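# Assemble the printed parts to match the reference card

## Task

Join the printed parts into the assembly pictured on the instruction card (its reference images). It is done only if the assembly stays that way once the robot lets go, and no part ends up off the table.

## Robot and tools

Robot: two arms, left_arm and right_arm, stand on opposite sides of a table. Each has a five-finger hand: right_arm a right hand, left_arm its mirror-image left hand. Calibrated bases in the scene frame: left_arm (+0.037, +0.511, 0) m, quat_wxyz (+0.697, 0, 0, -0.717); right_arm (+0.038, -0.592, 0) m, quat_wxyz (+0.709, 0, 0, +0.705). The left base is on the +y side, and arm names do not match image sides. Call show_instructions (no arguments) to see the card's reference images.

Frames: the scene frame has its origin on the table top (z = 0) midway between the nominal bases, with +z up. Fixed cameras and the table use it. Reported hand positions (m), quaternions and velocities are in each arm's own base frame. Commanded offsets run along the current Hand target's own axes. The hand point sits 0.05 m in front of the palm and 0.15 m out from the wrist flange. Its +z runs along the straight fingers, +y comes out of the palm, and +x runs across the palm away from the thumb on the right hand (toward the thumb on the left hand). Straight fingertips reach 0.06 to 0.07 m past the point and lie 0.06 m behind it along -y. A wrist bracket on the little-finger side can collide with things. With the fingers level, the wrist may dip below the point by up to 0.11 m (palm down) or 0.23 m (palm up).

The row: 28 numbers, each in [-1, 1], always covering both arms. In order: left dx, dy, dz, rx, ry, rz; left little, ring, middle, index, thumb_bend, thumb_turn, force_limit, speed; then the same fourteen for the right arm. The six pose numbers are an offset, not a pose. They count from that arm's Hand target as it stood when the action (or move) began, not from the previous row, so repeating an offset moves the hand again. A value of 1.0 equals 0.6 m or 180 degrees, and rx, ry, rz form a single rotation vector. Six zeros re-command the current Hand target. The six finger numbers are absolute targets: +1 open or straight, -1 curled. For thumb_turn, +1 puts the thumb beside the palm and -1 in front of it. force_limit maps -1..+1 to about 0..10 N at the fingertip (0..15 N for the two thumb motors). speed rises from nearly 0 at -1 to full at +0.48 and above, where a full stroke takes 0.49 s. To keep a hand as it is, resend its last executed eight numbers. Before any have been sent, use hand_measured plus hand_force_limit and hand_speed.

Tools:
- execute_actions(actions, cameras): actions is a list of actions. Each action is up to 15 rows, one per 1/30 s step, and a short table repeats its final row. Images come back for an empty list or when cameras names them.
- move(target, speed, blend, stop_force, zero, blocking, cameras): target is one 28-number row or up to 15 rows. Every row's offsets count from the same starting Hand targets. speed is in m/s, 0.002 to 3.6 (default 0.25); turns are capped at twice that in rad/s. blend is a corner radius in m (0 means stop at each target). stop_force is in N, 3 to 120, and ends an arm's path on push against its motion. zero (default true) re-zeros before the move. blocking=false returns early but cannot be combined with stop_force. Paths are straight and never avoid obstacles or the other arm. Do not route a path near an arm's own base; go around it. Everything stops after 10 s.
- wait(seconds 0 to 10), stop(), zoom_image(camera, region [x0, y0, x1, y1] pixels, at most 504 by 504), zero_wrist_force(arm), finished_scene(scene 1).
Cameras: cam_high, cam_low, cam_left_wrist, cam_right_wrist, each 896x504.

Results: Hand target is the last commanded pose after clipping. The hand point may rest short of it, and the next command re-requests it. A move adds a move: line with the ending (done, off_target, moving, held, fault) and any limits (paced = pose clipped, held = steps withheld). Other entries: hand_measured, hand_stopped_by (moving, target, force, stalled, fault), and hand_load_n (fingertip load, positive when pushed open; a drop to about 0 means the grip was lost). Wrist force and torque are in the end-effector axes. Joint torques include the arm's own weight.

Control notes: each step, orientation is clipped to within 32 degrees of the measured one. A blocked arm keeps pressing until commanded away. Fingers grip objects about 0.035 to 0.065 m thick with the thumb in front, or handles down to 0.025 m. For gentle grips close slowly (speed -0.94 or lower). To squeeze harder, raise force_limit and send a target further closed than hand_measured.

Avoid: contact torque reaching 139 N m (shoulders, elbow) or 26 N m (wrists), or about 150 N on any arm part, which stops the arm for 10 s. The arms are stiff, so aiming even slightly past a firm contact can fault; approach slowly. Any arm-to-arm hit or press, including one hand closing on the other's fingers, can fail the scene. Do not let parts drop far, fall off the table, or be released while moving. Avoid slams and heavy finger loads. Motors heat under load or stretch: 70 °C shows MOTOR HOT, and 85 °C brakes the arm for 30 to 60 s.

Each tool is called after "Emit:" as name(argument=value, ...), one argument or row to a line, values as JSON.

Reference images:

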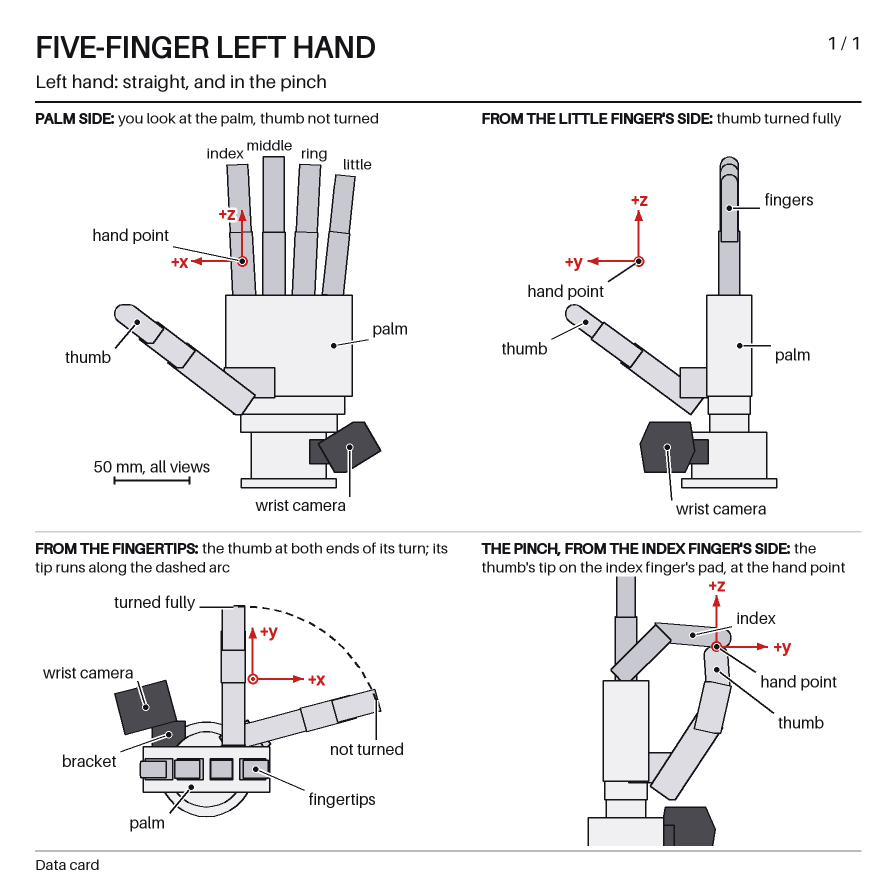

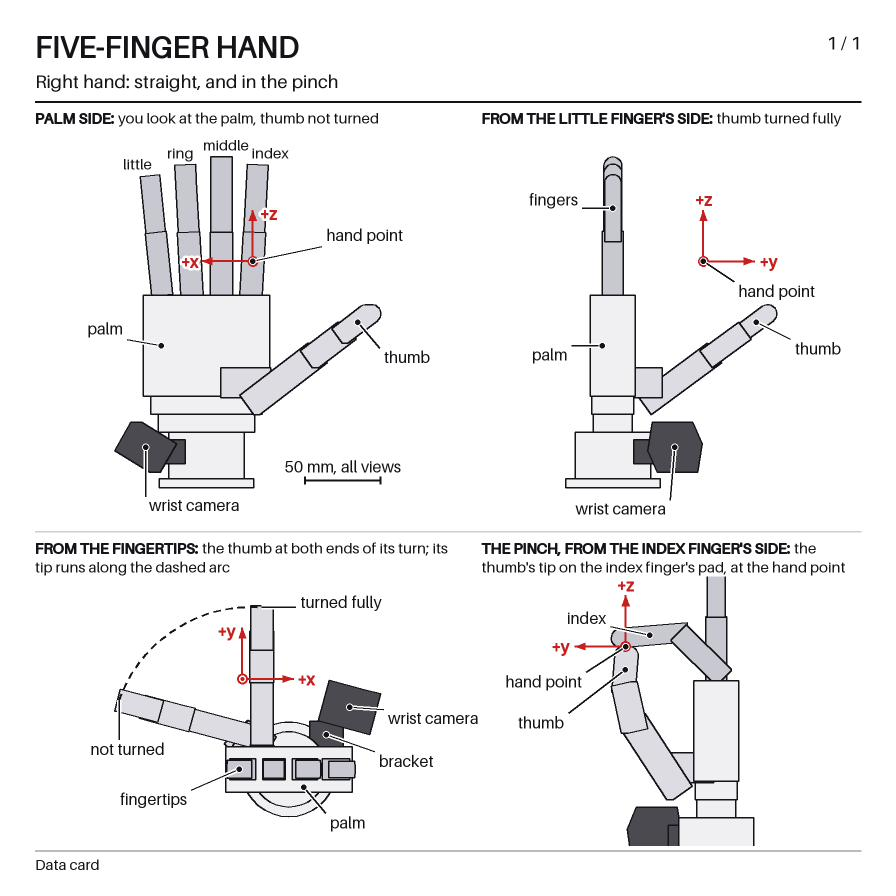

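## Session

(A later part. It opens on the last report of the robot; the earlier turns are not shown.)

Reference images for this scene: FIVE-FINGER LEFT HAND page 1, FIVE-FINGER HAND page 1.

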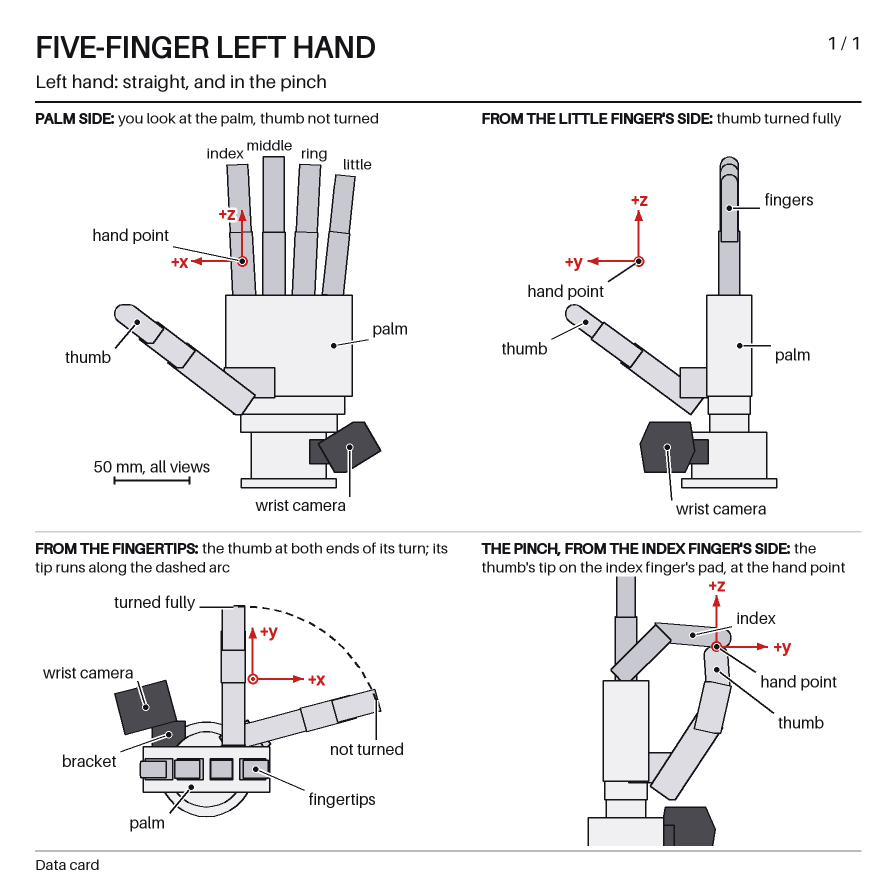

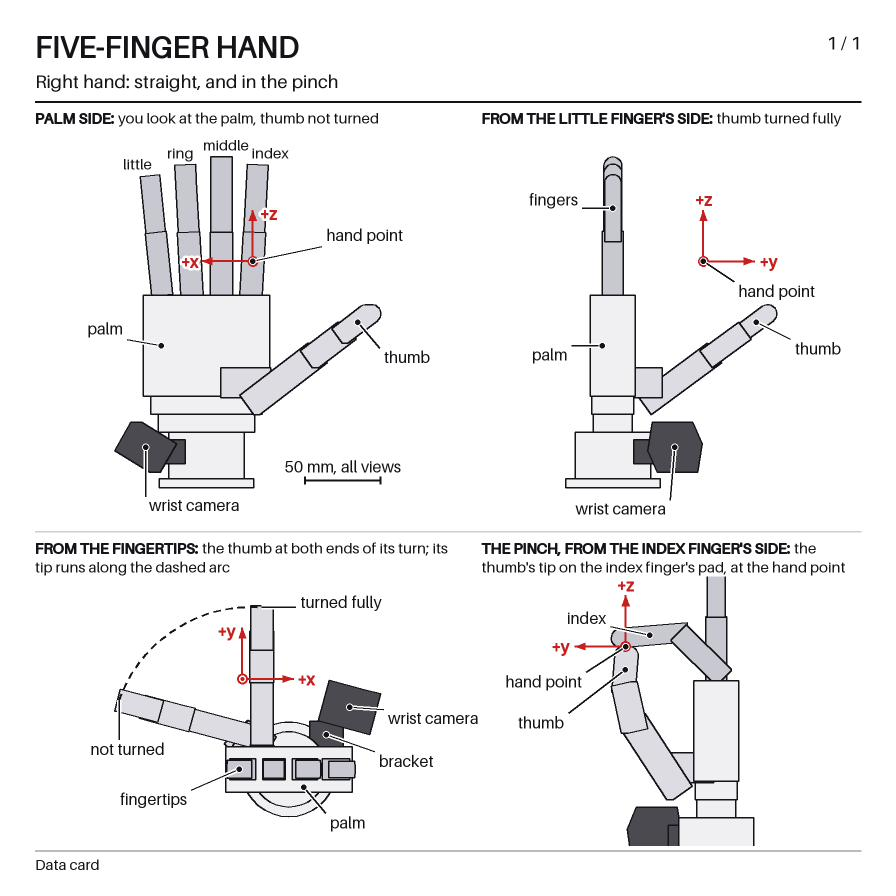

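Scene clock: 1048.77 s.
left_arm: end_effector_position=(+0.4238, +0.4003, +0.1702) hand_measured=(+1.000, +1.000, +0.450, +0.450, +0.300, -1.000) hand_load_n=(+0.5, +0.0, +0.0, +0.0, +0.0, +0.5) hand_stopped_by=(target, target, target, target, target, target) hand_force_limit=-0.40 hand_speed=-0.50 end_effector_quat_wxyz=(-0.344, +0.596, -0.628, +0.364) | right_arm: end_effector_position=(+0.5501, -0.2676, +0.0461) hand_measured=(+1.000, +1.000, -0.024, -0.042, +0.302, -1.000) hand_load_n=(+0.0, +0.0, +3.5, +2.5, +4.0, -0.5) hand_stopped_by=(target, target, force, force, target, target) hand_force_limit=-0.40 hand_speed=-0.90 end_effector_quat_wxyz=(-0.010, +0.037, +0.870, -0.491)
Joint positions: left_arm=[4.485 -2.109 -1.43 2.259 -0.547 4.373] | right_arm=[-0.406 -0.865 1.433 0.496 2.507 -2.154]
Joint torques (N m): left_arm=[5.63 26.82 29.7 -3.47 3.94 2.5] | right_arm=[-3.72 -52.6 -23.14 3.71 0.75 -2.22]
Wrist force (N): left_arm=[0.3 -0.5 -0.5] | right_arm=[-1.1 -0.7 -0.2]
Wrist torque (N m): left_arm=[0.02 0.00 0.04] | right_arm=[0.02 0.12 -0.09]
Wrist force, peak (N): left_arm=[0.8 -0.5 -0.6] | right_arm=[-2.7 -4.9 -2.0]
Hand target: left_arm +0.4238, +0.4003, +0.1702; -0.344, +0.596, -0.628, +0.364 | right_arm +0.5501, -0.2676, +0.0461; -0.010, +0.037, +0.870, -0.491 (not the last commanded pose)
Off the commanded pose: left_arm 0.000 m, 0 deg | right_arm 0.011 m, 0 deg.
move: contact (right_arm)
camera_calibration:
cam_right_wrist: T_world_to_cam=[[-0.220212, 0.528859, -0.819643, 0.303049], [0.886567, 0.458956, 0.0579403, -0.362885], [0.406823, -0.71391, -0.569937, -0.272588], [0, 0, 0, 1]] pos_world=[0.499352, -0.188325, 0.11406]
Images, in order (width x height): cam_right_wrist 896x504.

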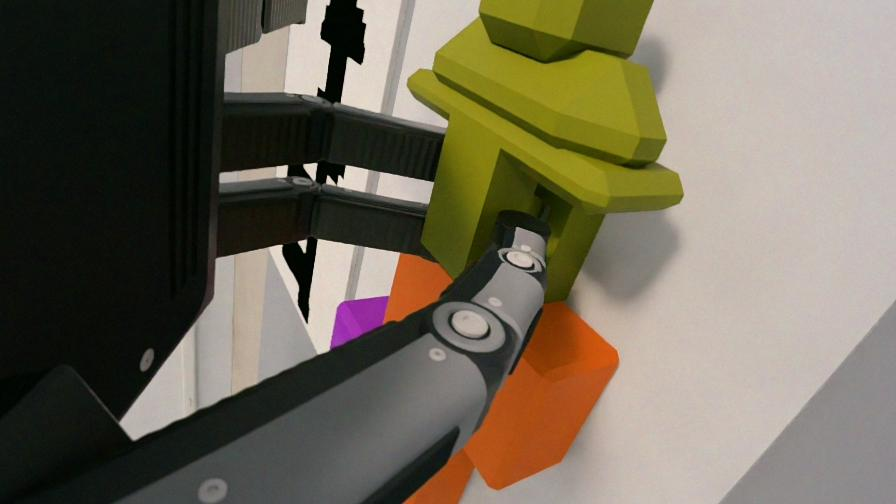

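Emit:
move(
  target=[
    [0,0,0,0,0,0,1,1,0.45,0.45,0.3,-1,-0.4,-0.5,0,-0.0015,-0.0008,0,0,0,1,1,-0.5,-0.4,0.3,-1,0.0,-0.95],
    [0,0,0,0,0,0,1,1,0.45,0.45,0.3,-1,-0.4,-0.5,0,-0.0015,-0.0008,0,0,0,1,1,-0.5,1,0.3,-1,0.0,-0.6],
  ],
  speed=0.02,
  cameras=["cam_right_wrist"],
)

Emit:
zoom_image(
  camera="cam_right_wrist",
  region=[400, 120, 640, 300],
)

Emit:
zoom_image(
  camera="cam_right_wrist",
  region=[520, 175, 580, 235],
)

Scene clock: 1072.43 s.
left_arm: end_effector_position=(+0.4238, +0.4003, +0.1702) hand_measured=(+1.000, +1.000, +0.450, +0.450, +0.300, -1.000) hand_load_n=(+0.0, +0.0, +0.0, +0.0, +0.0, +0.0) hand_stopped_by=(target, target, target, target, target, target) hand_force_limit=-0.40 hand_speed=-0.50 end_effector_quat_wxyz=(-0.344, +0.596, -0.628, +0.364) | right_arm: end_effector_position=(+0.5501, -0.2677, +0.0471) hand_measured=(+1.000, +1.000, -0.030, +1.000, +0.302, -1.000) hand_load_n=(+0.0, +0.0, +7.0, +0.0, +4.5, +1.0) hand_stopped_by=(target, target, force, target, target, target) hand_force_limit=0.00 hand_speed=-0.60 end_effector_quat_wxyz=(-0.010, +0.037, +0.870, -0.491)
Joint positions: left_arm=[4.485 -2.109 -1.43 2.259 -0.547 4.373] | right_arm=[-0.407 -0.866 1.432 0.498 2.507 -2.154]
Joint torques (N m): left_arm=[5.29 26.43 29.87 -3.39 3.91 2.54] | right_arm=[-6.65 -51.89 -22.81 0.6 -0.24 -0.4]
Motor temperatures (°C): left_arm=[27 31 28 29 38 42] | right_arm=[31 32 31 37 40 33]
Wrist force (N): left_arm=[0.3 -0.2 -0.5] | right_arm=[-1.2 -0.8 -0.3]
Wrist torque (N m): left_arm=[0.07 0.00 0.03] | right_arm=[0.01 0.14 -0.07]
Wrist force, peak (N): left_arm=[0.5 -0.5 -0.9] | right_arm=[3.9 1.0 -1.9]
Hand target: left_arm +0.4238, +0.4003, +0.1702; -0.344, +0.596, -0.628, +0.364 | right_arm +0.5501, -0.2677, +0.0471; -0.010, +0.037, +0.870, -0.491
Off the commanded pose: left_arm 0.000 m, 0 deg | right_arm 0.000 m, 0 deg.
move: done
camera_calibration:
cam_right_wrist: T_world_to_cam=[[-0.220212, 0.528859, -0.819643, 0.303869], [0.886567, 0.458956, 0.0579403, -0.362942], [0.406823, -0.71391, -0.569937, -0.272018], [0, 0, 0, 1]] pos_world=[0.499352, -0.188325, 0.11506]
Images, in order (width x height): cam_right_wrist 896x504.

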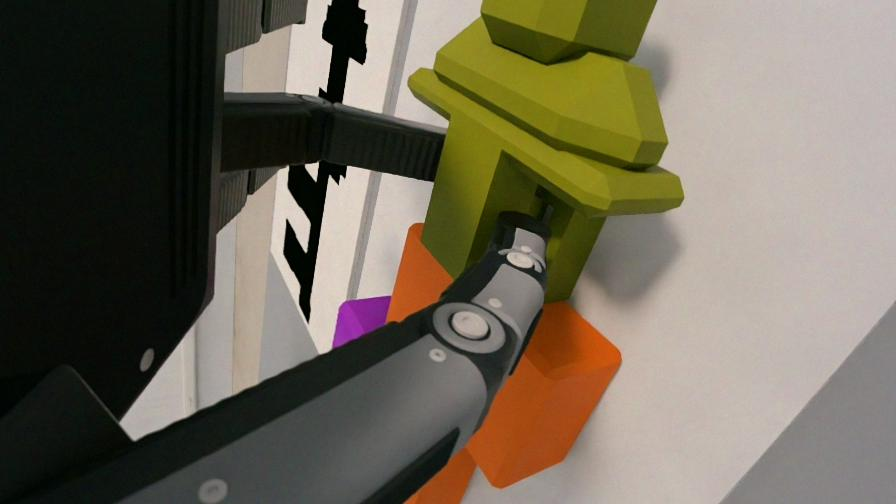

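Scaled by 2.100 from the camera's 896x504 image, which has a finer 1280x720 frame.

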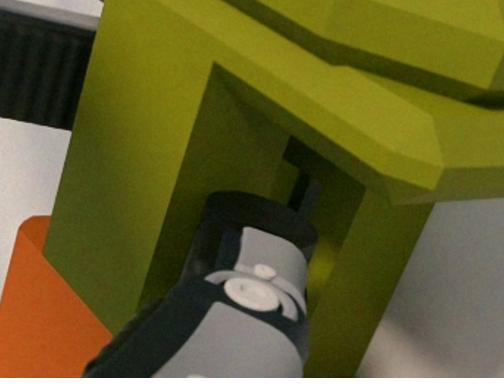

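Scaled by 8.400 from the camera's 896x504 image, which has a finer 1280x720 frame.

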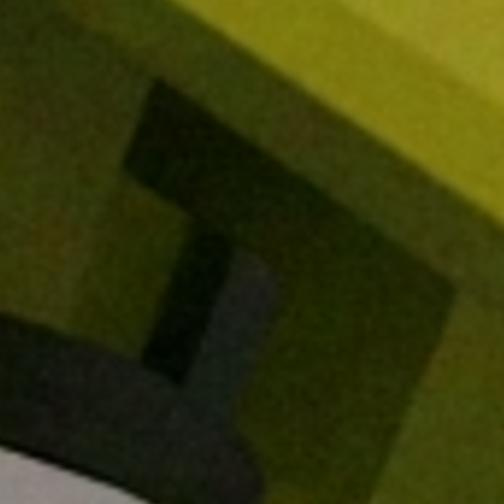

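Emit:
move(
  target=[
    [0,0,0,0,0,0,1,1,0.45,0.45,0.3,-1,-0.4,-0.5,-0.0035,0.0014,-0.0025,0,0,0,1,1,-0.5,1,0.3,-1,0.0,-0.6],
    [0,0,0,0,0,0,1,1,0.45,0.45,0.3,-1,-0.4,-0.5,-0.0035,0.0194,0.0079,0,0,0,1,1,-0.5,1,0.3,-1,0.0,-0.6],
  ],
  speed=0.015,
  stop_force=3.5,
  cameras=["cam_right_wrist"],
)

Emit:
zoom_image(
  camera="cam_right_wrist",
  region=[400, 120, 640, 300],
)

Emit:
zoom_image(
  camera="cam_right_wrist",
  region=[520, 175, 580, 235],
)

Scene clock: 1082.57 s.
left_arm: end_effector_position=(+0.4238, +0.4003, +0.1702) hand_measured=(+1.000, +1.000, +0.450, +0.450, +0.300, -1.000) hand_load_n=(+0.0, -0.5, +0.0, +0.0, +0.0, +0.0) hand_stopped_by=(target, target, target, target, target, target) hand_force_limit=-0.40 hand_speed=-0.50 end_effector_quat_wxyz=(-0.344, +0.596, -0.628, +0.364) | right_arm: end_effector_position=(+0.5524, -0.2661, +0.0424) hand_measured=(+1.000, +1.000, -0.030, +1.000, +0.302, -1.000) hand_load_n=(+0.0, +0.0, +7.0, +0.0, +5.0, +1.0) hand_stopped_by=(target, target, force, target, target, target) hand_force_limit=0.00 hand_speed=-0.60 end_effector_quat_wxyz=(-0.010, +0.037, +0.870, -0.491)
Joint positions: left_arm=[4.485 -2.109 -1.43 2.259 -0.547 4.373] | right_arm=[-0.402 -0.855 1.427 0.497 2.509 -2.147]
Joint torques (N m): left_arm=[6.03 26.5 29.56 -3.33 3.9 2.54] | right_arm=[-4.86 -50.94 -22.05 3.85 -1.07 -2.21]
Wrist force (N): left_arm=[0.4 -0.4 -0.5] | right_arm=[-1.5 -4.5 -2.2]
Wrist torque (N m): left_arm=[0.05 -0.02 0.04] | right_arm=[0.08 0.16 -0.23]
Wrist force, peak (N): left_arm=[0.6 -0.7 -0.7] | right_arm=[-2.1 -12.6 -6.6]
Hand target: left_arm +0.4238, +0.4003, +0.1702; -0.344, +0.596, -0.628, +0.364 | right_arm +0.5524, -0.2661, +0.0424; -0.010, +0.037, +0.870, -0.491 (not the last commanded pose)
Off the commanded pose: left_arm 0.000 m, 0 deg | right_arm 0.008 m, 0 deg.
move: contact (right_arm); path passed 1 of 2 targets
camera_calibration:
cam_right_wrist: T_world_to_cam=[[-0.220097, 0.528823, -0.819697, 0.299619], [0.886547, 0.458981, 0.0580626, -0.365442], [0.40693, -0.713921, -0.569846, -0.274555], [0, 0, 0, 1]] pos_world=[0.501651, -0.186725, 0.110361]
Images, in order (width x height): cam_right_wrist 896x504.

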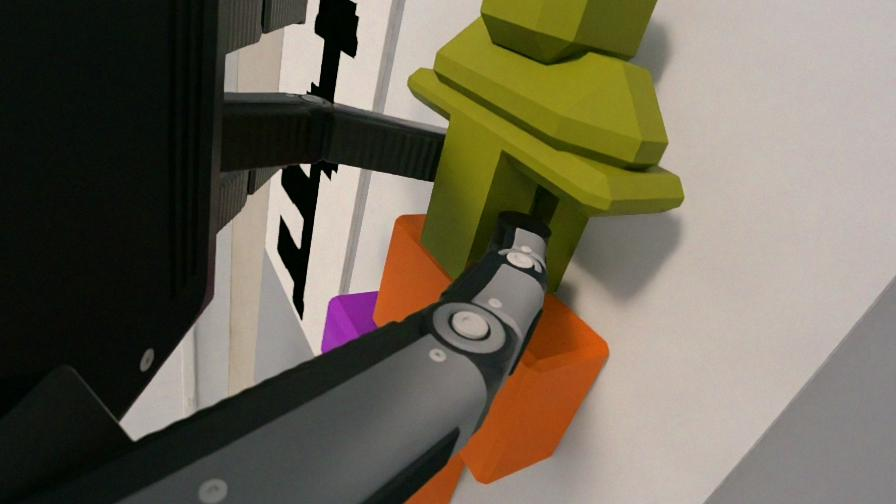

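Scaled by 2.100 from the camera's 896x504 image, which has a finer 1280x720 frame.

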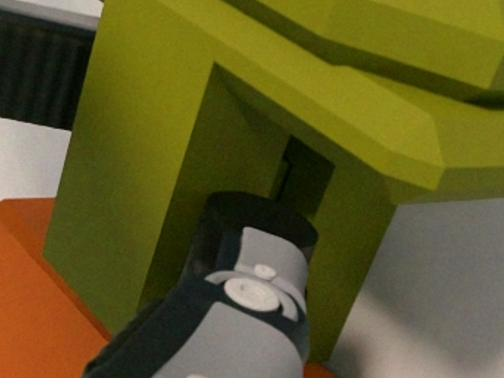

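Scaled by 8.400 from the camera's 896x504 image, which has a finer 1280x720 frame.

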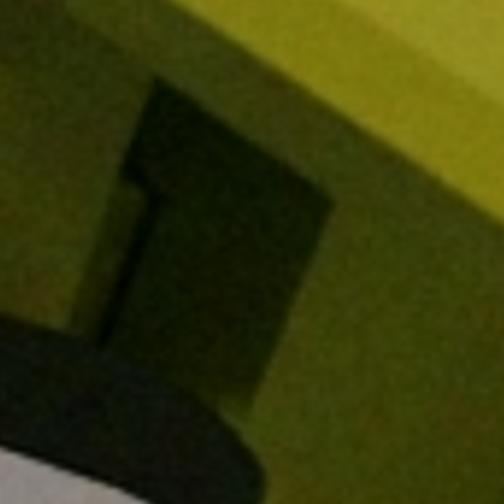

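Emit:
move(
  target=[
    [0,0,0,0,0,0,1,1,0.45,0.45,0.3,-1,-0.4,-0.5,-0.0027,-0.0022,0.0015,0,0,0,1,1,-0.5,1,0.3,-1,0.0,-0.6],
    [0,0,0,0,0,0,1,1,0.45,0.45,0.3,-1,-0.4,-0.5,-0.0027,0.0108,0.009,0,0,0,1,1,-0.5,1,0.3,-1,0.0,-0.6],
  ],
  speed=0.012,
  stop_force=3.5,
  cameras=["cam_right_wrist"],
)

Emit:
zoom_image(
  camera="cam_right_wrist",
  region=[400, 120, 640, 300],
)

Emit:
zoom_image(
  camera="cam_right_wrist",
  region=[520, 175, 580, 235],
)

Scene clock: 1099.93 s.
left_arm: end_effector_position=(+0.4238, +0.4003, +0.1702) hand_measured=(+1.000, +1.000, +0.450, +0.450, +0.300, -1.000) hand_load_n=(+0.0, +0.0, -0.5, +0.0, +0.0, +0.0) hand_stopped_by=(target, target, target, target, target, target) hand_force_limit=-0.40 hand_speed=-0.50 end_effector_quat_wxyz=(-0.344, +0.596, -0.628, +0.364) | right_arm: end_effector_position=(+0.5537, -0.2674, +0.0421) hand_measured=(+1.000, +1.000, -0.030, +1.000, +0.302, -1.000) hand_load_n=(+0.0, +0.0, +6.0, +0.0, +5.0, +1.5) hand_stopped_by=(target, target, force, target, target, target) hand_force_limit=0.00 hand_speed=-0.60 end_effector_quat_wxyz=(-0.010, +0.037, +0.870, -0.491)
Joint positions: left_arm=[4.485 -2.109 -1.43 2.259 -0.547 4.373] | right_arm=[-0.403 -0.852 1.421 0.498 2.509 -2.149]
Joint torques (N m): left_arm=[5.64 26.89 29.59 -3.22 3.97 2.49] | right_arm=[3.2 -49.9 -8.39 3.46 -1.87 -0.19]
Wrist force (N): left_arm=[0.5 -0.4 -0.2] | right_arm=[-0.6 -6.6 -3.8]
Wrist torque (N m): left_arm=[0.03 -0.03 0.05] | right_arm=[0.03 0.20 -0.19]
Wrist force, peak (N): left_arm=[0.2 -0.6 -0.8] | right_arm=[0.6 -11.5 -6.8]
Hand target: left_arm +0.4238, +0.4003, +0.1702; -0.344, +0.596, -0.628, +0.364 | right_arm +0.5537, -0.2674, +0.0420; -0.010, +0.037, +0.870, -0.491 (not the last commanded pose)
Off the commanded pose: left_arm 0.000 m, 0 deg | right_arm 0.008 m, 0 deg.
move: contact (right_arm); path passed 1 of 2 targets
camera_calibration:
cam_right_wrist: T_world_to_cam=[[-0.220166, 0.528883, -0.81964, 0.300439], [0.886579, 0.458929, 0.0579833, -0.365951], [0.406823, -0.713909, -0.569937, -0.276189], [0, 0, 0, 1]] pos_world=[0.502951, -0.188125, 0.11006]
Images, in order (width x height): cam_right_wrist 896x504.

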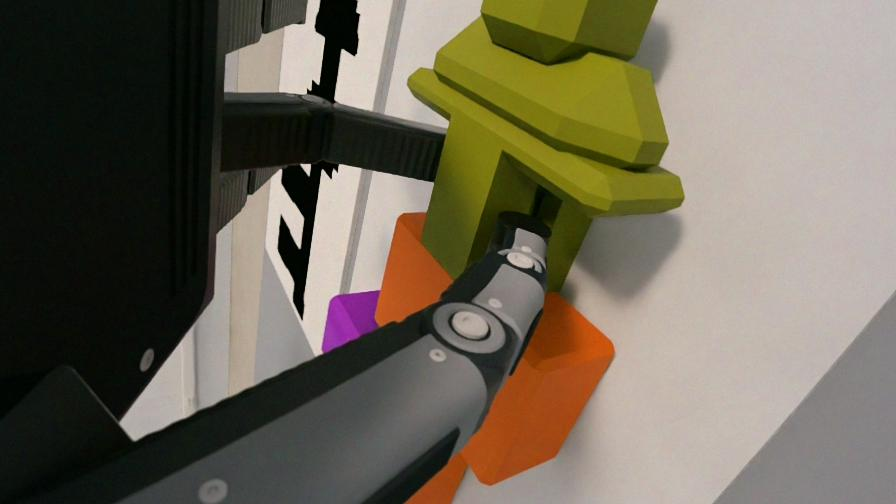

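Scaled by 2.100 from the camera's 896x504 image, which has a finer 1280x720 frame.

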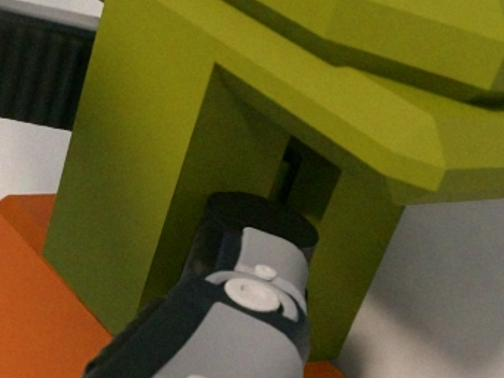

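Scaled by 8.400 from the camera's 896x504 image, which has a finer 1280x720 frame.

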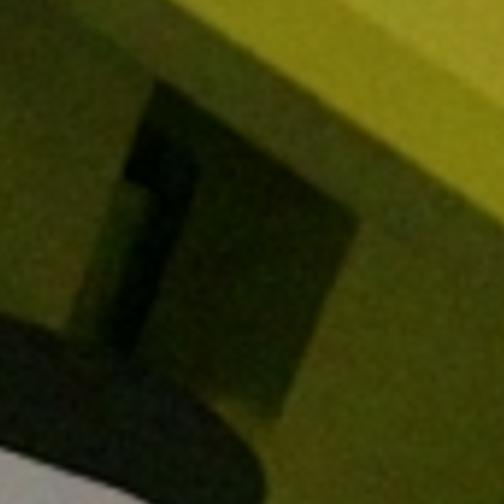

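Emit:
zoom_image(
  camera="cam_right_wrist",
  region=[370, 190, 490, 310],
)

Scaled by 4.200 from the camera's 896x504 image, which has a finer 1280x720 frame.

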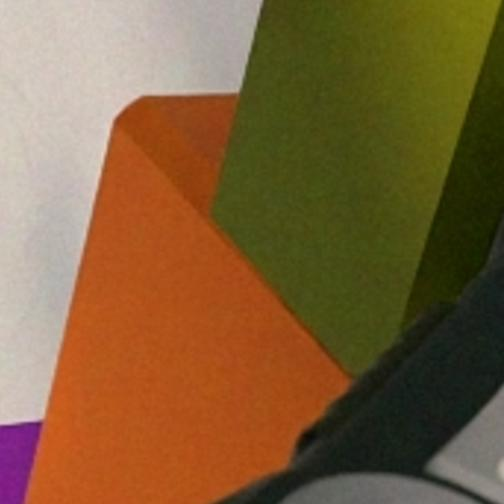

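Emit:
move(
  target=[
    [0,0,0,0,0,0,1,1,0.45,0.45,0.3,-1,-0.4,-0.5,0,-0.0318,-0.0183,0,0,0,1,1,-0.5,1,0.3,-1,0.0,-0.6],
    [0,0,0,0,0,0,1,1,0.45,0.45,0.3,-1,-0.4,-0.5,0.175,-0.0318,-0.0183,0,0,0,1,1,-0.5,1,0.3,-1,0.0,-0.6],
  ],
  speed=[0.05,0.12],
)

Emit:
move(
  target=[
    [0,0,0,0,0,0,1,1,0.45,0.45,0.3,-1,-0.4,-0.5,0,0.036,0.0208,0,0,0,1,1,-0.5,1,0.3,-1,0.0,-0.6],
    [0,0,0,0,0,0,1,1,0.45,0.45,0.3,-1,-0.4,-0.5,0,0.0505,0.0291,0,0,0,1,1,-0.5,1,0.3,-1,0.0,-0.6],
  ],
  speed=[0.05,0.012],
  stop_force=3.5,
  cameras=["cam_right_wrist","cam_high"],
)

Scene clock: 1157.27 s.
left_arm: end_effector_position=(+0.4238, +0.4003, +0.1702) hand_measured=(+1.000, +1.000, +0.450, +0.450, +0.300, -1.000) hand_load_n=(+0.0, +0.0, +0.0, +0.0, +0.0, +0.0) hand_stopped_by=(target, target, target, target, target, target) hand_force_limit=-0.40 hand_speed=-0.50 end_effector_quat_wxyz=(-0.344, +0.596, -0.628, +0.364) | right_arm: end_effector_position=(+0.4487, -0.2601, +0.0622) hand_measured=(+1.000, +1.000, -0.030, +1.000, +0.302, -1.000) hand_load_n=(+0.0, +0.0, +6.5, +0.0, +4.5, +1.0) hand_stopped_by=(target, target, force, target, target, target) hand_force_limit=0.00 hand_speed=-0.60 end_effector_quat_wxyz=(-0.010, +0.037, +0.870, -0.491)
Joint positions: left_arm=[4.485 -2.109 -1.43 2.259 -0.547 4.373] | right_arm=[-0.486 -1.108 1.781 0.304 2.466 -2.265]
Joint torques (N m): left_arm=[5.23 26.58 29.9 -3.2 3.93 2.55] | right_arm=[-7.77 -42.8 -5.71 0.07 -0.81 -2.57]
Wrist force (N): left_arm=[0.3 -0.8 -0.6] | right_arm=[-0.8 -0.3 -0.4]
Wrist torque (N m): left_arm=[-0.01 0.00 0.04] | right_arm=[0.09 0.08 -0.03]
Wrist force, peak (N): left_arm=[0.6 -0.8 -0.3] | right_arm=[-0.6 -6.8 -4.1]
Hand target: left_arm +0.4238, +0.4003, +0.1702; -0.344, +0.596, -0.628, +0.364 | right_arm +0.4486, -0.2601, +0.0622; -0.010, +0.037, +0.870, -0.491
Off the commanded pose: left_arm 0.000 m, 0 deg | right_arm 0.000 m, 0 deg.
move: done

Scene clock: 1159.60 s.
left_arm: end_effector_position=(+0.4238, +0.4003, +0.1702) hand_measured=(+1.000, +1.000, +0.450, +0.450, +0.300, -1.000) hand_load_n=(+0.0, +0.0, +0.0, +0.0, +0.0, +0.0) hand_stopped_by=(target, target, target, target, target, target) hand_force_limit=-0.40 hand_speed=-0.50 end_effector_quat_wxyz=(-0.344, +0.596, -0.628, +0.364) | right_arm: end_effector_position=(+0.4493, -0.2594, +0.0272) hand_measured=(+1.000, +1.000, -0.030, +1.000, +0.302, -1.000) hand_load_n=(+0.0, +0.0, +4.5, +0.0, +3.0, +0.5) hand_stopped_by=(target, target, force, target, target, target) hand_force_limit=0.00 hand_speed=-0.60 end_effector_quat_wxyz=(-0.010, +0.037, +0.870, -0.491)
Joint positions: left_arm=[4.485 -2.109 -1.43 2.259 -0.547 4.373] | right_arm=[-0.484 -1.052 1.805 0.225 2.467 -2.262]
Joint torques (N m): left_arm=[5.78 26.79 29.42 -3.16 3.99 2.52] | right_arm=[4.82 -25.93 -4.24 0.16 2.47 2.68]
Wrist force (N): left_arm=[0.3 -0.4 -0.5] | right_arm=[-1.2 -2.7 -3.1]
Wrist torque (N m): left_arm=[0.05 0.00 0.03] | right_arm=[-0.01 0.16 -0.19]
Wrist force, peak (N): left_arm=[0.6 -0.3 -0.9] | right_arm=[-1.5 -2.4 -3.6]
Hand target: left_arm +0.4238, +0.4003, +0.1702; -0.344, +0.596, -0.628, +0.364 | right_arm +0.4493, -0.2594, +0.0272; -0.010, +0.037, +0.870, -0.491
Off the commanded pose: left_arm 0.000 m, 0 deg | right_arm 0.000 m, 0 deg.
move: done
camera_calibration:
cam_right_wrist: T_world_to_cam=[[-0.220166, 0.528883, -0.81964, 0.26101], [0.886579, 0.458929, 0.0579833, -0.2762], [0.406823, -0.713909, -0.569937, -0.236498], [0, 0, 0, 1]] pos_world=[0.398551, -0.180125, 0.0951604]
Images, in order (width x height): cam_high 896x504, cam_right_wrist 896x504.

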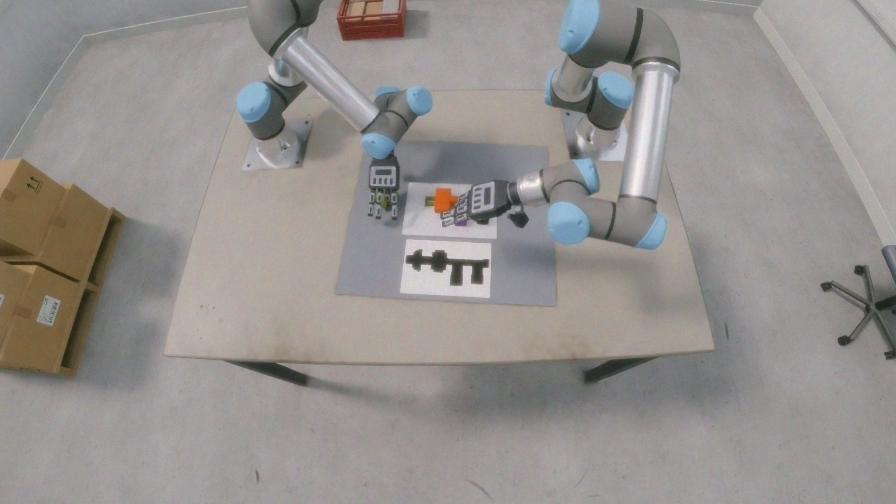

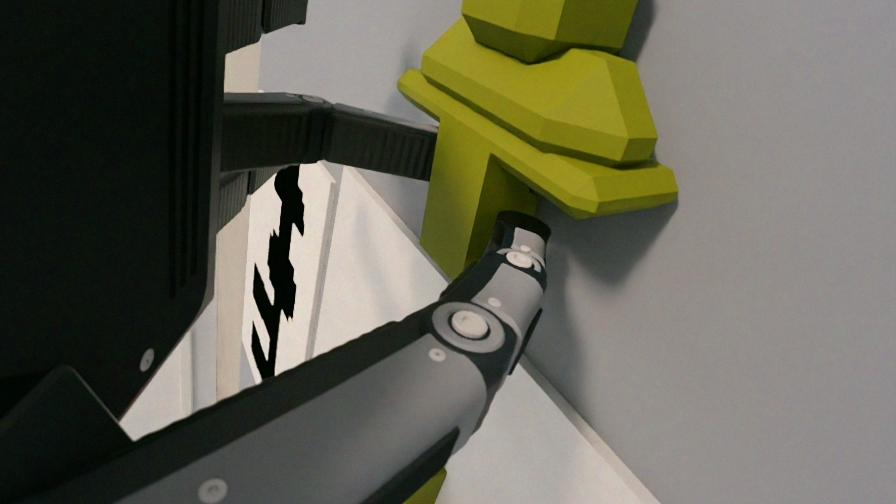

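Emit:
move(
  target=[
    [0,0,0,0,0,0,1,1,0.45,0.45,0.3,-1,-0.4,-0.5,0,0,0,0,0,0,1,1,0.4,1,0.3,-1,0.0,-0.6],
    [0,0,0,0,0,0,1,1,0.45,0.45,0.3,-1,-0.4,-0.5,0,0.0025,-0.0043,0,0,0,1,1,0.4,1,0.3,-1,0.0,-0.6],
    [0,0,0,0,0,0,1,1,0.45,0.45,0.3,-1,-0.4,-0.5,0,-0.0139,-0.0138,0,0,0,1,1,0.4,1,0.4,-1,0.0,-0.6],
  ],
  speed=[0.02,0.02,0.03],
  cameras=["cam_right_wrist"],
)

Emit:
zoom_image(
  camera="cam_right_wrist",
  region=[340, 50, 620, 310],
)

Scene clock: 1166.23 s.
left_arm: end_effector_position=(+0.4238, +0.4003, +0.1702) hand_measured=(+1.000, +1.000, +0.450, +0.450, +0.300, -1.000) hand_load_n=(+0.0, +0.0, +0.0, +0.0, +0.0, +0.0) hand_stopped_by=(target, target, target, target, target, target) hand_force_limit=-0.40 hand_speed=-0.50 end_effector_quat_wxyz=(-0.344, +0.596, -0.628, +0.364) | right_arm: end_effector_position=(+0.4493, -0.2567, +0.0386) hand_measured=(+1.000, +1.000, +0.400, +1.000, +0.400, -1.000) hand_load_n=(+0.0, +0.0, +0.0, +0.0, +0.0, +0.0) hand_stopped_by=(target, target, target, target, target, target) hand_force_limit=0.00 hand_speed=-0.60 end_effector_quat_wxyz=(-0.010, +0.037, +0.870, -0.491)
Joint positions: left_arm=[4.485 -2.109 -1.43 2.259 -0.547 4.373] | right_arm=[-0.478 -1.07 1.798 0.256 2.47 -2.254]
Joint torques (N m): left_arm=[5.68 26.98 29.63 -3.11 3.92 2.57] | right_arm=[-7.64 -43.6 -21.44 3.39 -0.74 -2.51]
Wrist force (N): left_arm=[0.1 -0.3 -0.4] | right_arm=[-0.7 -0.6 -0.7]
Wrist torque (N m): left_arm=[0.05 0.03 0.02] | right_arm=[0.07 0.10 -0.12]
Wrist force, peak (N): left_arm=[0.5 -0.6 -0.7] | right_arm=[-1.2 -2.8 -3.4]
Hand target: left_arm +0.4238, +0.4003, +0.1702; -0.344, +0.596, -0.628, +0.364 | right_arm +0.4493, -0.2567, +0.0386; -0.010, +0.037, +0.870, -0.491
Off the commanded pose: left_arm 0.000 m, 0 deg | right_arm 0.000 m, 0 deg.
move: done
camera_calibration:
cam_right_wrist: T_world_to_cam=[[-0.220166, 0.528883, -0.81964, 0.268873], [0.886579, 0.458929, 0.0579833, -0.278146], [0.406823, -0.713909, -0.569937, -0.228001], [0, 0, 0, 1]] pos_world=[0.398551, -0.177325, 0.10656]
Images, in order (width x height): cam_right_wrist 896x504.

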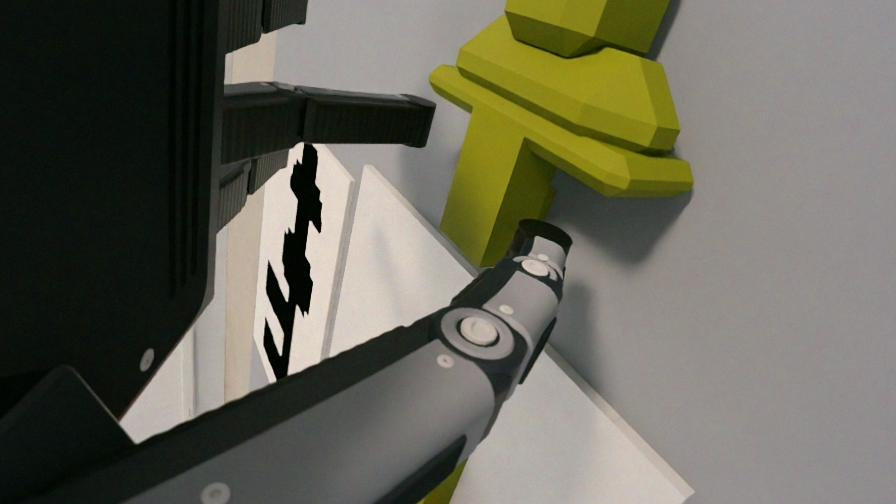

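Scaled by 1.800 from the camera's 896x504 image, which has a finer 1280x720 frame.

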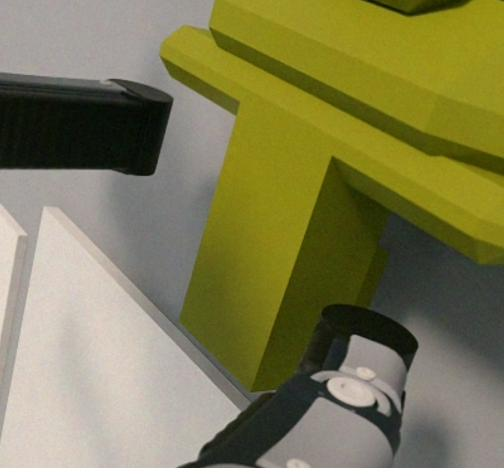

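Emit:
move(
  target=[0,0,0,0,0,0,1,1,0.45,0.45,0.3,-1,-0.4,-0.5,0,-0.0027,0.0092,0,0,0,1,1,0.4,1,0.4,-1,0.0,-0.6],
  speed=0.02,
  cameras=["cam_right_wrist"],
)

Emit:
zoom_image(
  camera="cam_right_wrist",
  region=[340, 50, 620, 310],
)

Scene clock: 1181.53 s.
left_arm: end_effector_position=(+0.4238, +0.4003, +0.1702) hand_measured=(+1.000, +1.000, +0.450, +0.450, +0.300, -1.000) hand_load_n=(-0.5, +0.0, +0.0, +0.0, +0.0, +0.0) hand_stopped_by=(target, target, target, target, target, target) hand_force_limit=-0.40 hand_speed=-0.50 end_effector_quat_wxyz=(-0.344, +0.596, -0.628, +0.364) | right_arm: end_effector_position=(+0.4489, -0.2621, +0.0372) hand_measured=(+1.000, +1.000, +0.400, +1.000, +0.400, -1.000) hand_load_n=(+0.0, +0.0, +0.0, +0.0, +0.0, +0.0) hand_stopped_by=(target, target, target, target, target, target) hand_force_limit=0.00 hand_speed=-0.60 end_effector_quat_wxyz=(-0.010, +0.037, +0.870, -0.491)
Joint positions: left_arm=[4.485 -2.109 -1.43 2.259 -0.547 4.373] | right_arm=[-0.49 -1.07 1.798 0.243 2.463 -2.27]
Joint torques (N m): left_arm=[5.26 26.75 29.67 -3 3.94 2.54] | right_arm=[-8.83 -27.14 -5.06 0.05 -0.8 -2.49]
Wrist force (N): left_arm=[0.0 -0.2 -0.7] | right_arm=[-0.8 -0.5 -0.7]
Wrist torque (N m): left_arm=[0.08 0.04 0.01] | right_arm=[0.08 0.10 -0.04]
Wrist force, peak (N): left_arm=[0.5 -0.7 -0.7] | right_arm=[-1.4 -0.6 -0.6]
Hand target: left_arm +0.4238, +0.4003, +0.1702; -0.344, +0.596, -0.628, +0.364 | right_arm +0.4489, -0.2622, +0.0372; -0.010, +0.037, +0.870, -0.491
Off the commanded pose: left_arm 0.000 m, 0 deg | right_arm 0.000 m, 0 deg.
move: done
camera_calibration:
cam_right_wrist: T_world_to_cam=[[-0.220174, 0.528899, -0.819628, 0.270498], [0.886615, 0.458866, 0.0579337, -0.275253], [0.40674, -0.713939, -0.56996, -0.232462], [0, 0, 0, 1]] pos_world=[0.398151, -0.182725, 0.10516]
Images, in order (width x height): cam_right_wrist 896x504.

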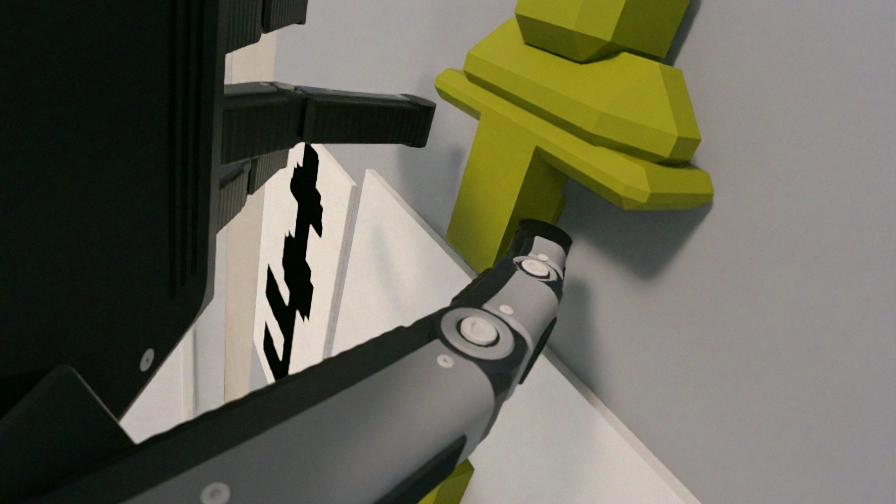

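Scaled by 1.800 from the camera's 896x504 image, which has a finer 1280x720 frame.

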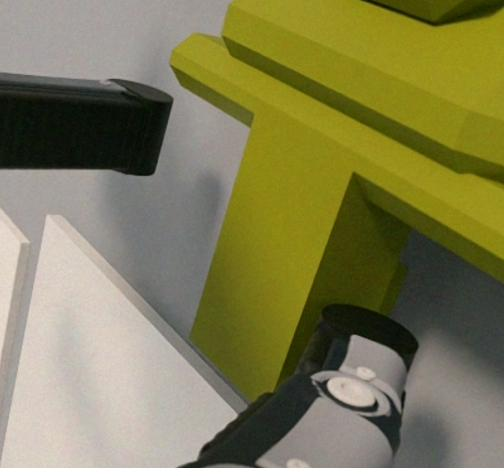

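Emit:
move(
  target=[0,0,0,0,0,0,1,1,0.45,0.45,0.3,-1,-0.4,-0.5,0,0,0,0,0,0,1,1,-0.5,1,0.4,-1,-0.2,-0.93],
  cameras=["cam_right_wrist"],
)

Emit:
zoom_image(
  camera="cam_right_wrist",
  region=[340, 50, 620, 310],
)

Scene clock: 1190.03 s.
left_arm: end_effector_position=(+0.4238, +0.4003, +0.1702) hand_measured=(+1.000, +1.000, +0.450, +0.450, +0.300, -1.000) hand_load_n=(+0.0, +0.0, +0.0, -0.5, +0.0, +0.0) hand_stopped_by=(target, target, target, target, target, target) hand_force_limit=-0.40 hand_speed=-0.50 end_effector_quat_wxyz=(-0.344, +0.596, -0.628, +0.364) | right_arm: end_effector_position=(+0.4489, -0.2622, +0.0372) hand_measured=(+1.000, +1.000, -0.076, +1.000, +0.400, -1.000) hand_load_n=(+0.0, +0.0, +4.5, +0.0, +3.0, +0.5) hand_stopped_by=(target, target, force, target, target, target) hand_force_limit=-0.20 hand_speed=-0.93 end_effector_quat_wxyz=(-0.010, +0.037, +0.870, -0.491)
Joint positions: left_arm=[4.485 -2.109 -1.43 2.259 -0.547 4.373] | right_arm=[-0.49 -1.07 1.798 0.243 2.463 -2.27]
Joint torques (N m): left_arm=[5.5 26.61 29.57 -2.88 3.91 2.59] | right_arm=[-7.35 -35.58 -4.97 0.24 -0.87 -2.48]
Wrist force (N): left_arm=[0.5 -0.3 -0.4] | right_arm=[-1.1 -0.8 -0.7]
Wrist torque (N m): left_arm=[0.04 -0.03 0.04] | right_arm=[0.04 0.17 -0.08]
Wrist force, peak (N): left_arm=[0.5 -0.8 -0.2] | right_arm=[-1.3 -0.7 -0.9]
Hand target: left_arm +0.4238, +0.4003, +0.1702; -0.344, +0.596, -0.628, +0.364 | right_arm +0.4489, -0.2622, +0.0372; -0.010, +0.037, +0.870, -0.491
Off the commanded pose: left_arm 0.000 m, 0 deg | right_arm 0.000 m, 0 deg.
move: done
camera_calibration:
cam_right_wrist: T_world_to_cam=[[-0.220174, 0.528899, -0.819628, 0.270551], [0.886615, 0.458866, 0.0579337, -0.275207], [0.40674, -0.713939, -0.56996, -0.232533], [0, 0, 0, 1]] pos_world=[0.398151, -0.182825, 0.10516]
Images, in order (width x height): cam_right_wrist 896x504.

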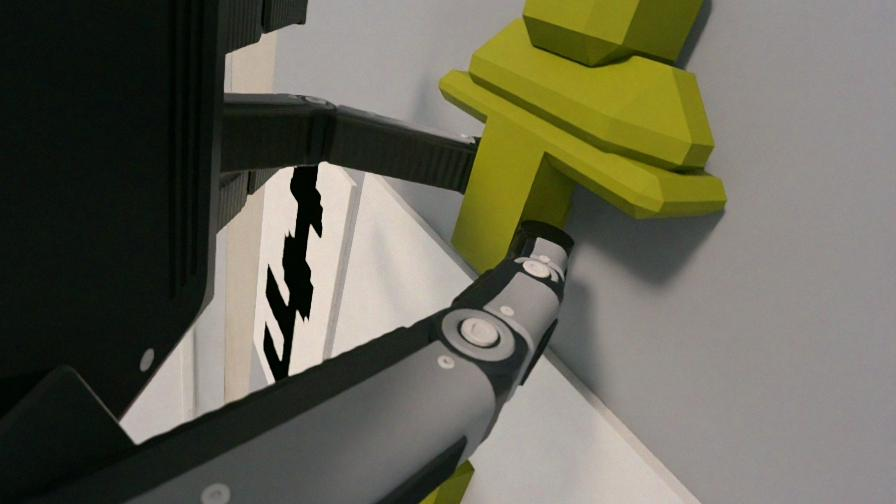

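Scaled by 1.800 from the camera's 896x504 image, which has a finer 1280x720 frame.

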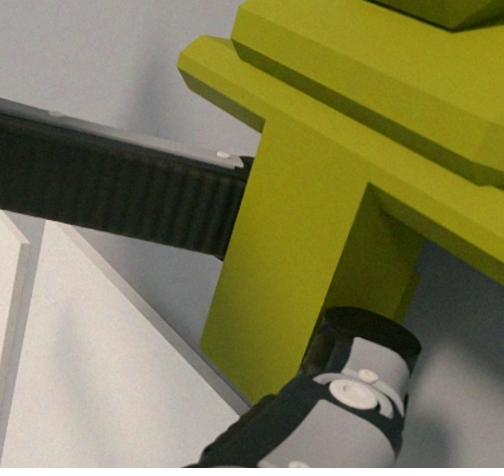

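Emit:
move(
  target=[
    [0,0,0,0,0,0,1,1,0.45,0.45,0.3,-1,-0.4,-0.5,0,0,0,0,0,0,1,1,-0.6,1,0.4,-1,0.1,-0.95],
    [0,0,0,0,0,0,1,1,0.45,0.45,0.3,-1,-0.4,-0.5,0,-0.0476,-0.0275,0,0,0,1,1,-0.6,1,0.4,-1,0.1,-0.95],
    [0,0,0,0,0,0,1,1,0.45,0.45,0.3,-1,-0.4,-0.5,-0.1758,-0.0482,-0.0265,0,0,0,1,1,-0.6,1,0.4,-1,0.1,-0.95],
    [0,0,0,0,0,0,1,1,0.45,0.45,0.3,-1,-0.4,-0.5,-0.1758,-0.0275,-0.0145,0,0,0,1,1,-0.6,1,0.4,-1,0.1,-0.95],
  ],
  speed=[0.03,0.05,0.1,0.05],
  cameras=["cam_right_wrist"],
)

Emit:
zoom_image(
  camera="cam_right_wrist",
  region=[400, 100, 660, 320],
)

Scene clock: 1207.90 s.
left_arm: end_effector_position=(+0.4238, +0.4003, +0.1702) hand_measured=(+1.000, +1.000, +0.450, +0.450, +0.300, -1.000) hand_load_n=(+0.0, +0.0, +0.0, +0.0, +0.0, +0.0) hand_stopped_by=(target, target, target, target, target, target) hand_force_limit=-0.40 hand_speed=-0.50 end_effector_quat_wxyz=(-0.344, +0.596, -0.628, +0.364) | right_arm: end_effector_position=(+0.5536, -0.2711, +0.0579) hand_measured=(+1.000, +1.000, -0.080, +1.000, +0.402, -1.000) hand_load_n=(+0.0, +0.0, +5.5, +0.0, +4.0, +1.5) hand_stopped_by=(target, target, force, target, target, target) hand_force_limit=0.10 hand_speed=-0.95 end_effector_quat_wxyz=(-0.010, +0.037, +0.870, -0.491)
Joint positions: left_arm=[4.485 -2.109 -1.43 2.259 -0.547 4.373] | right_arm=[-0.41 -0.872 1.409 0.523 2.505 -2.159]
Joint torques (N m): left_arm=[5.41 26.9 29.67 -2.81 3.89 2.56] | right_arm=[5.74 -37.83 -5.89 0.57 2.94 2.56]
Wrist force (N): left_arm=[0.2 -0.4 -0.5] | right_arm=[-1.3 -0.5 -0.4]
Wrist torque (N m): left_arm=[0.04 0.00 0.04] | right_arm=[0.07 0.18 -0.17]
Wrist force, peak (N): left_arm=[0.5 -0.4 -0.9] | right_arm=[-1.2 -1.0 -0.9]
Hand target: left_arm +0.4238, +0.4003, +0.1702; -0.344, +0.596, -0.628, +0.364 | right_arm +0.5536, -0.2711, +0.0577; -0.010, +0.037, +0.870, -0.491
Off the commanded pose: left_arm 0.000 m, 0 deg | right_arm 0.000 m, 0 deg.
move: done
camera_calibration:
cam_right_wrist: T_world_to_cam=[[-0.220174, 0.528899, -0.819628, 0.315277], [0.886615, 0.458866, 0.0579337, -0.365151], [0.40674, -0.713939, -0.56996, -0.269675], [0, 0, 0, 1]] pos_world=[0.502851, -0.191725, 0.12586]
Images, in order (width x height): cam_right_wrist 896x504.

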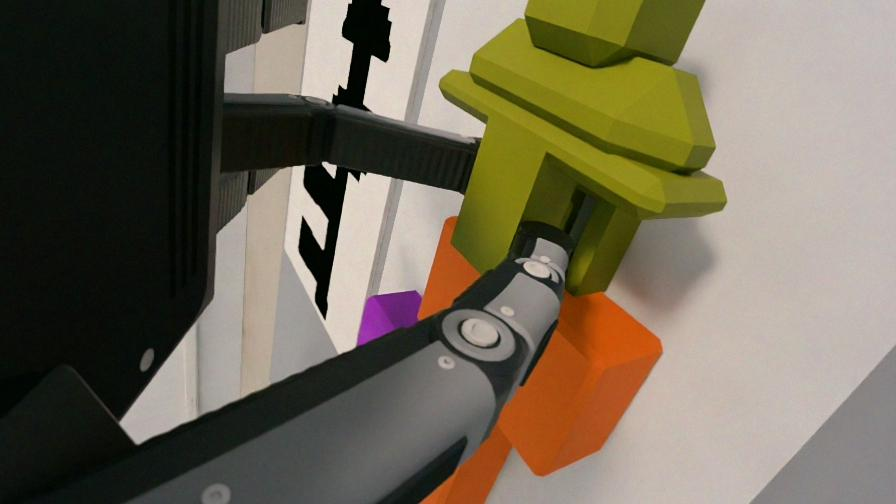

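Scaled by 1.938 from the camera's 896x504 image, which has a finer 1280x720 frame.

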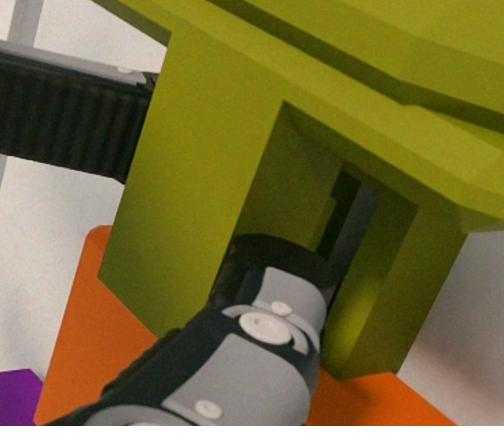

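Emit:
zoom_image(
  camera="cam_right_wrist",
  region=[545, 160, 625, 240],
)

Scaled by 6.300 from the camera's 896x504 image, which has a finer 1280x720 frame.

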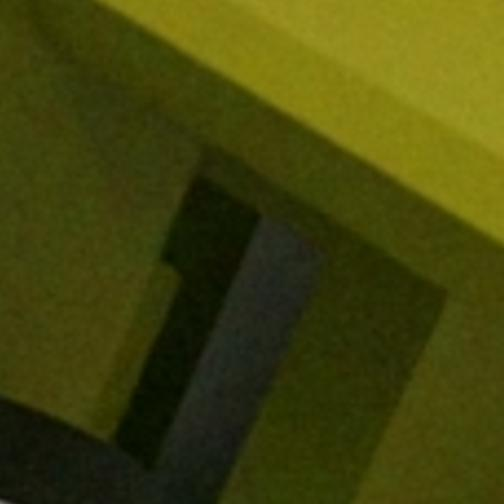

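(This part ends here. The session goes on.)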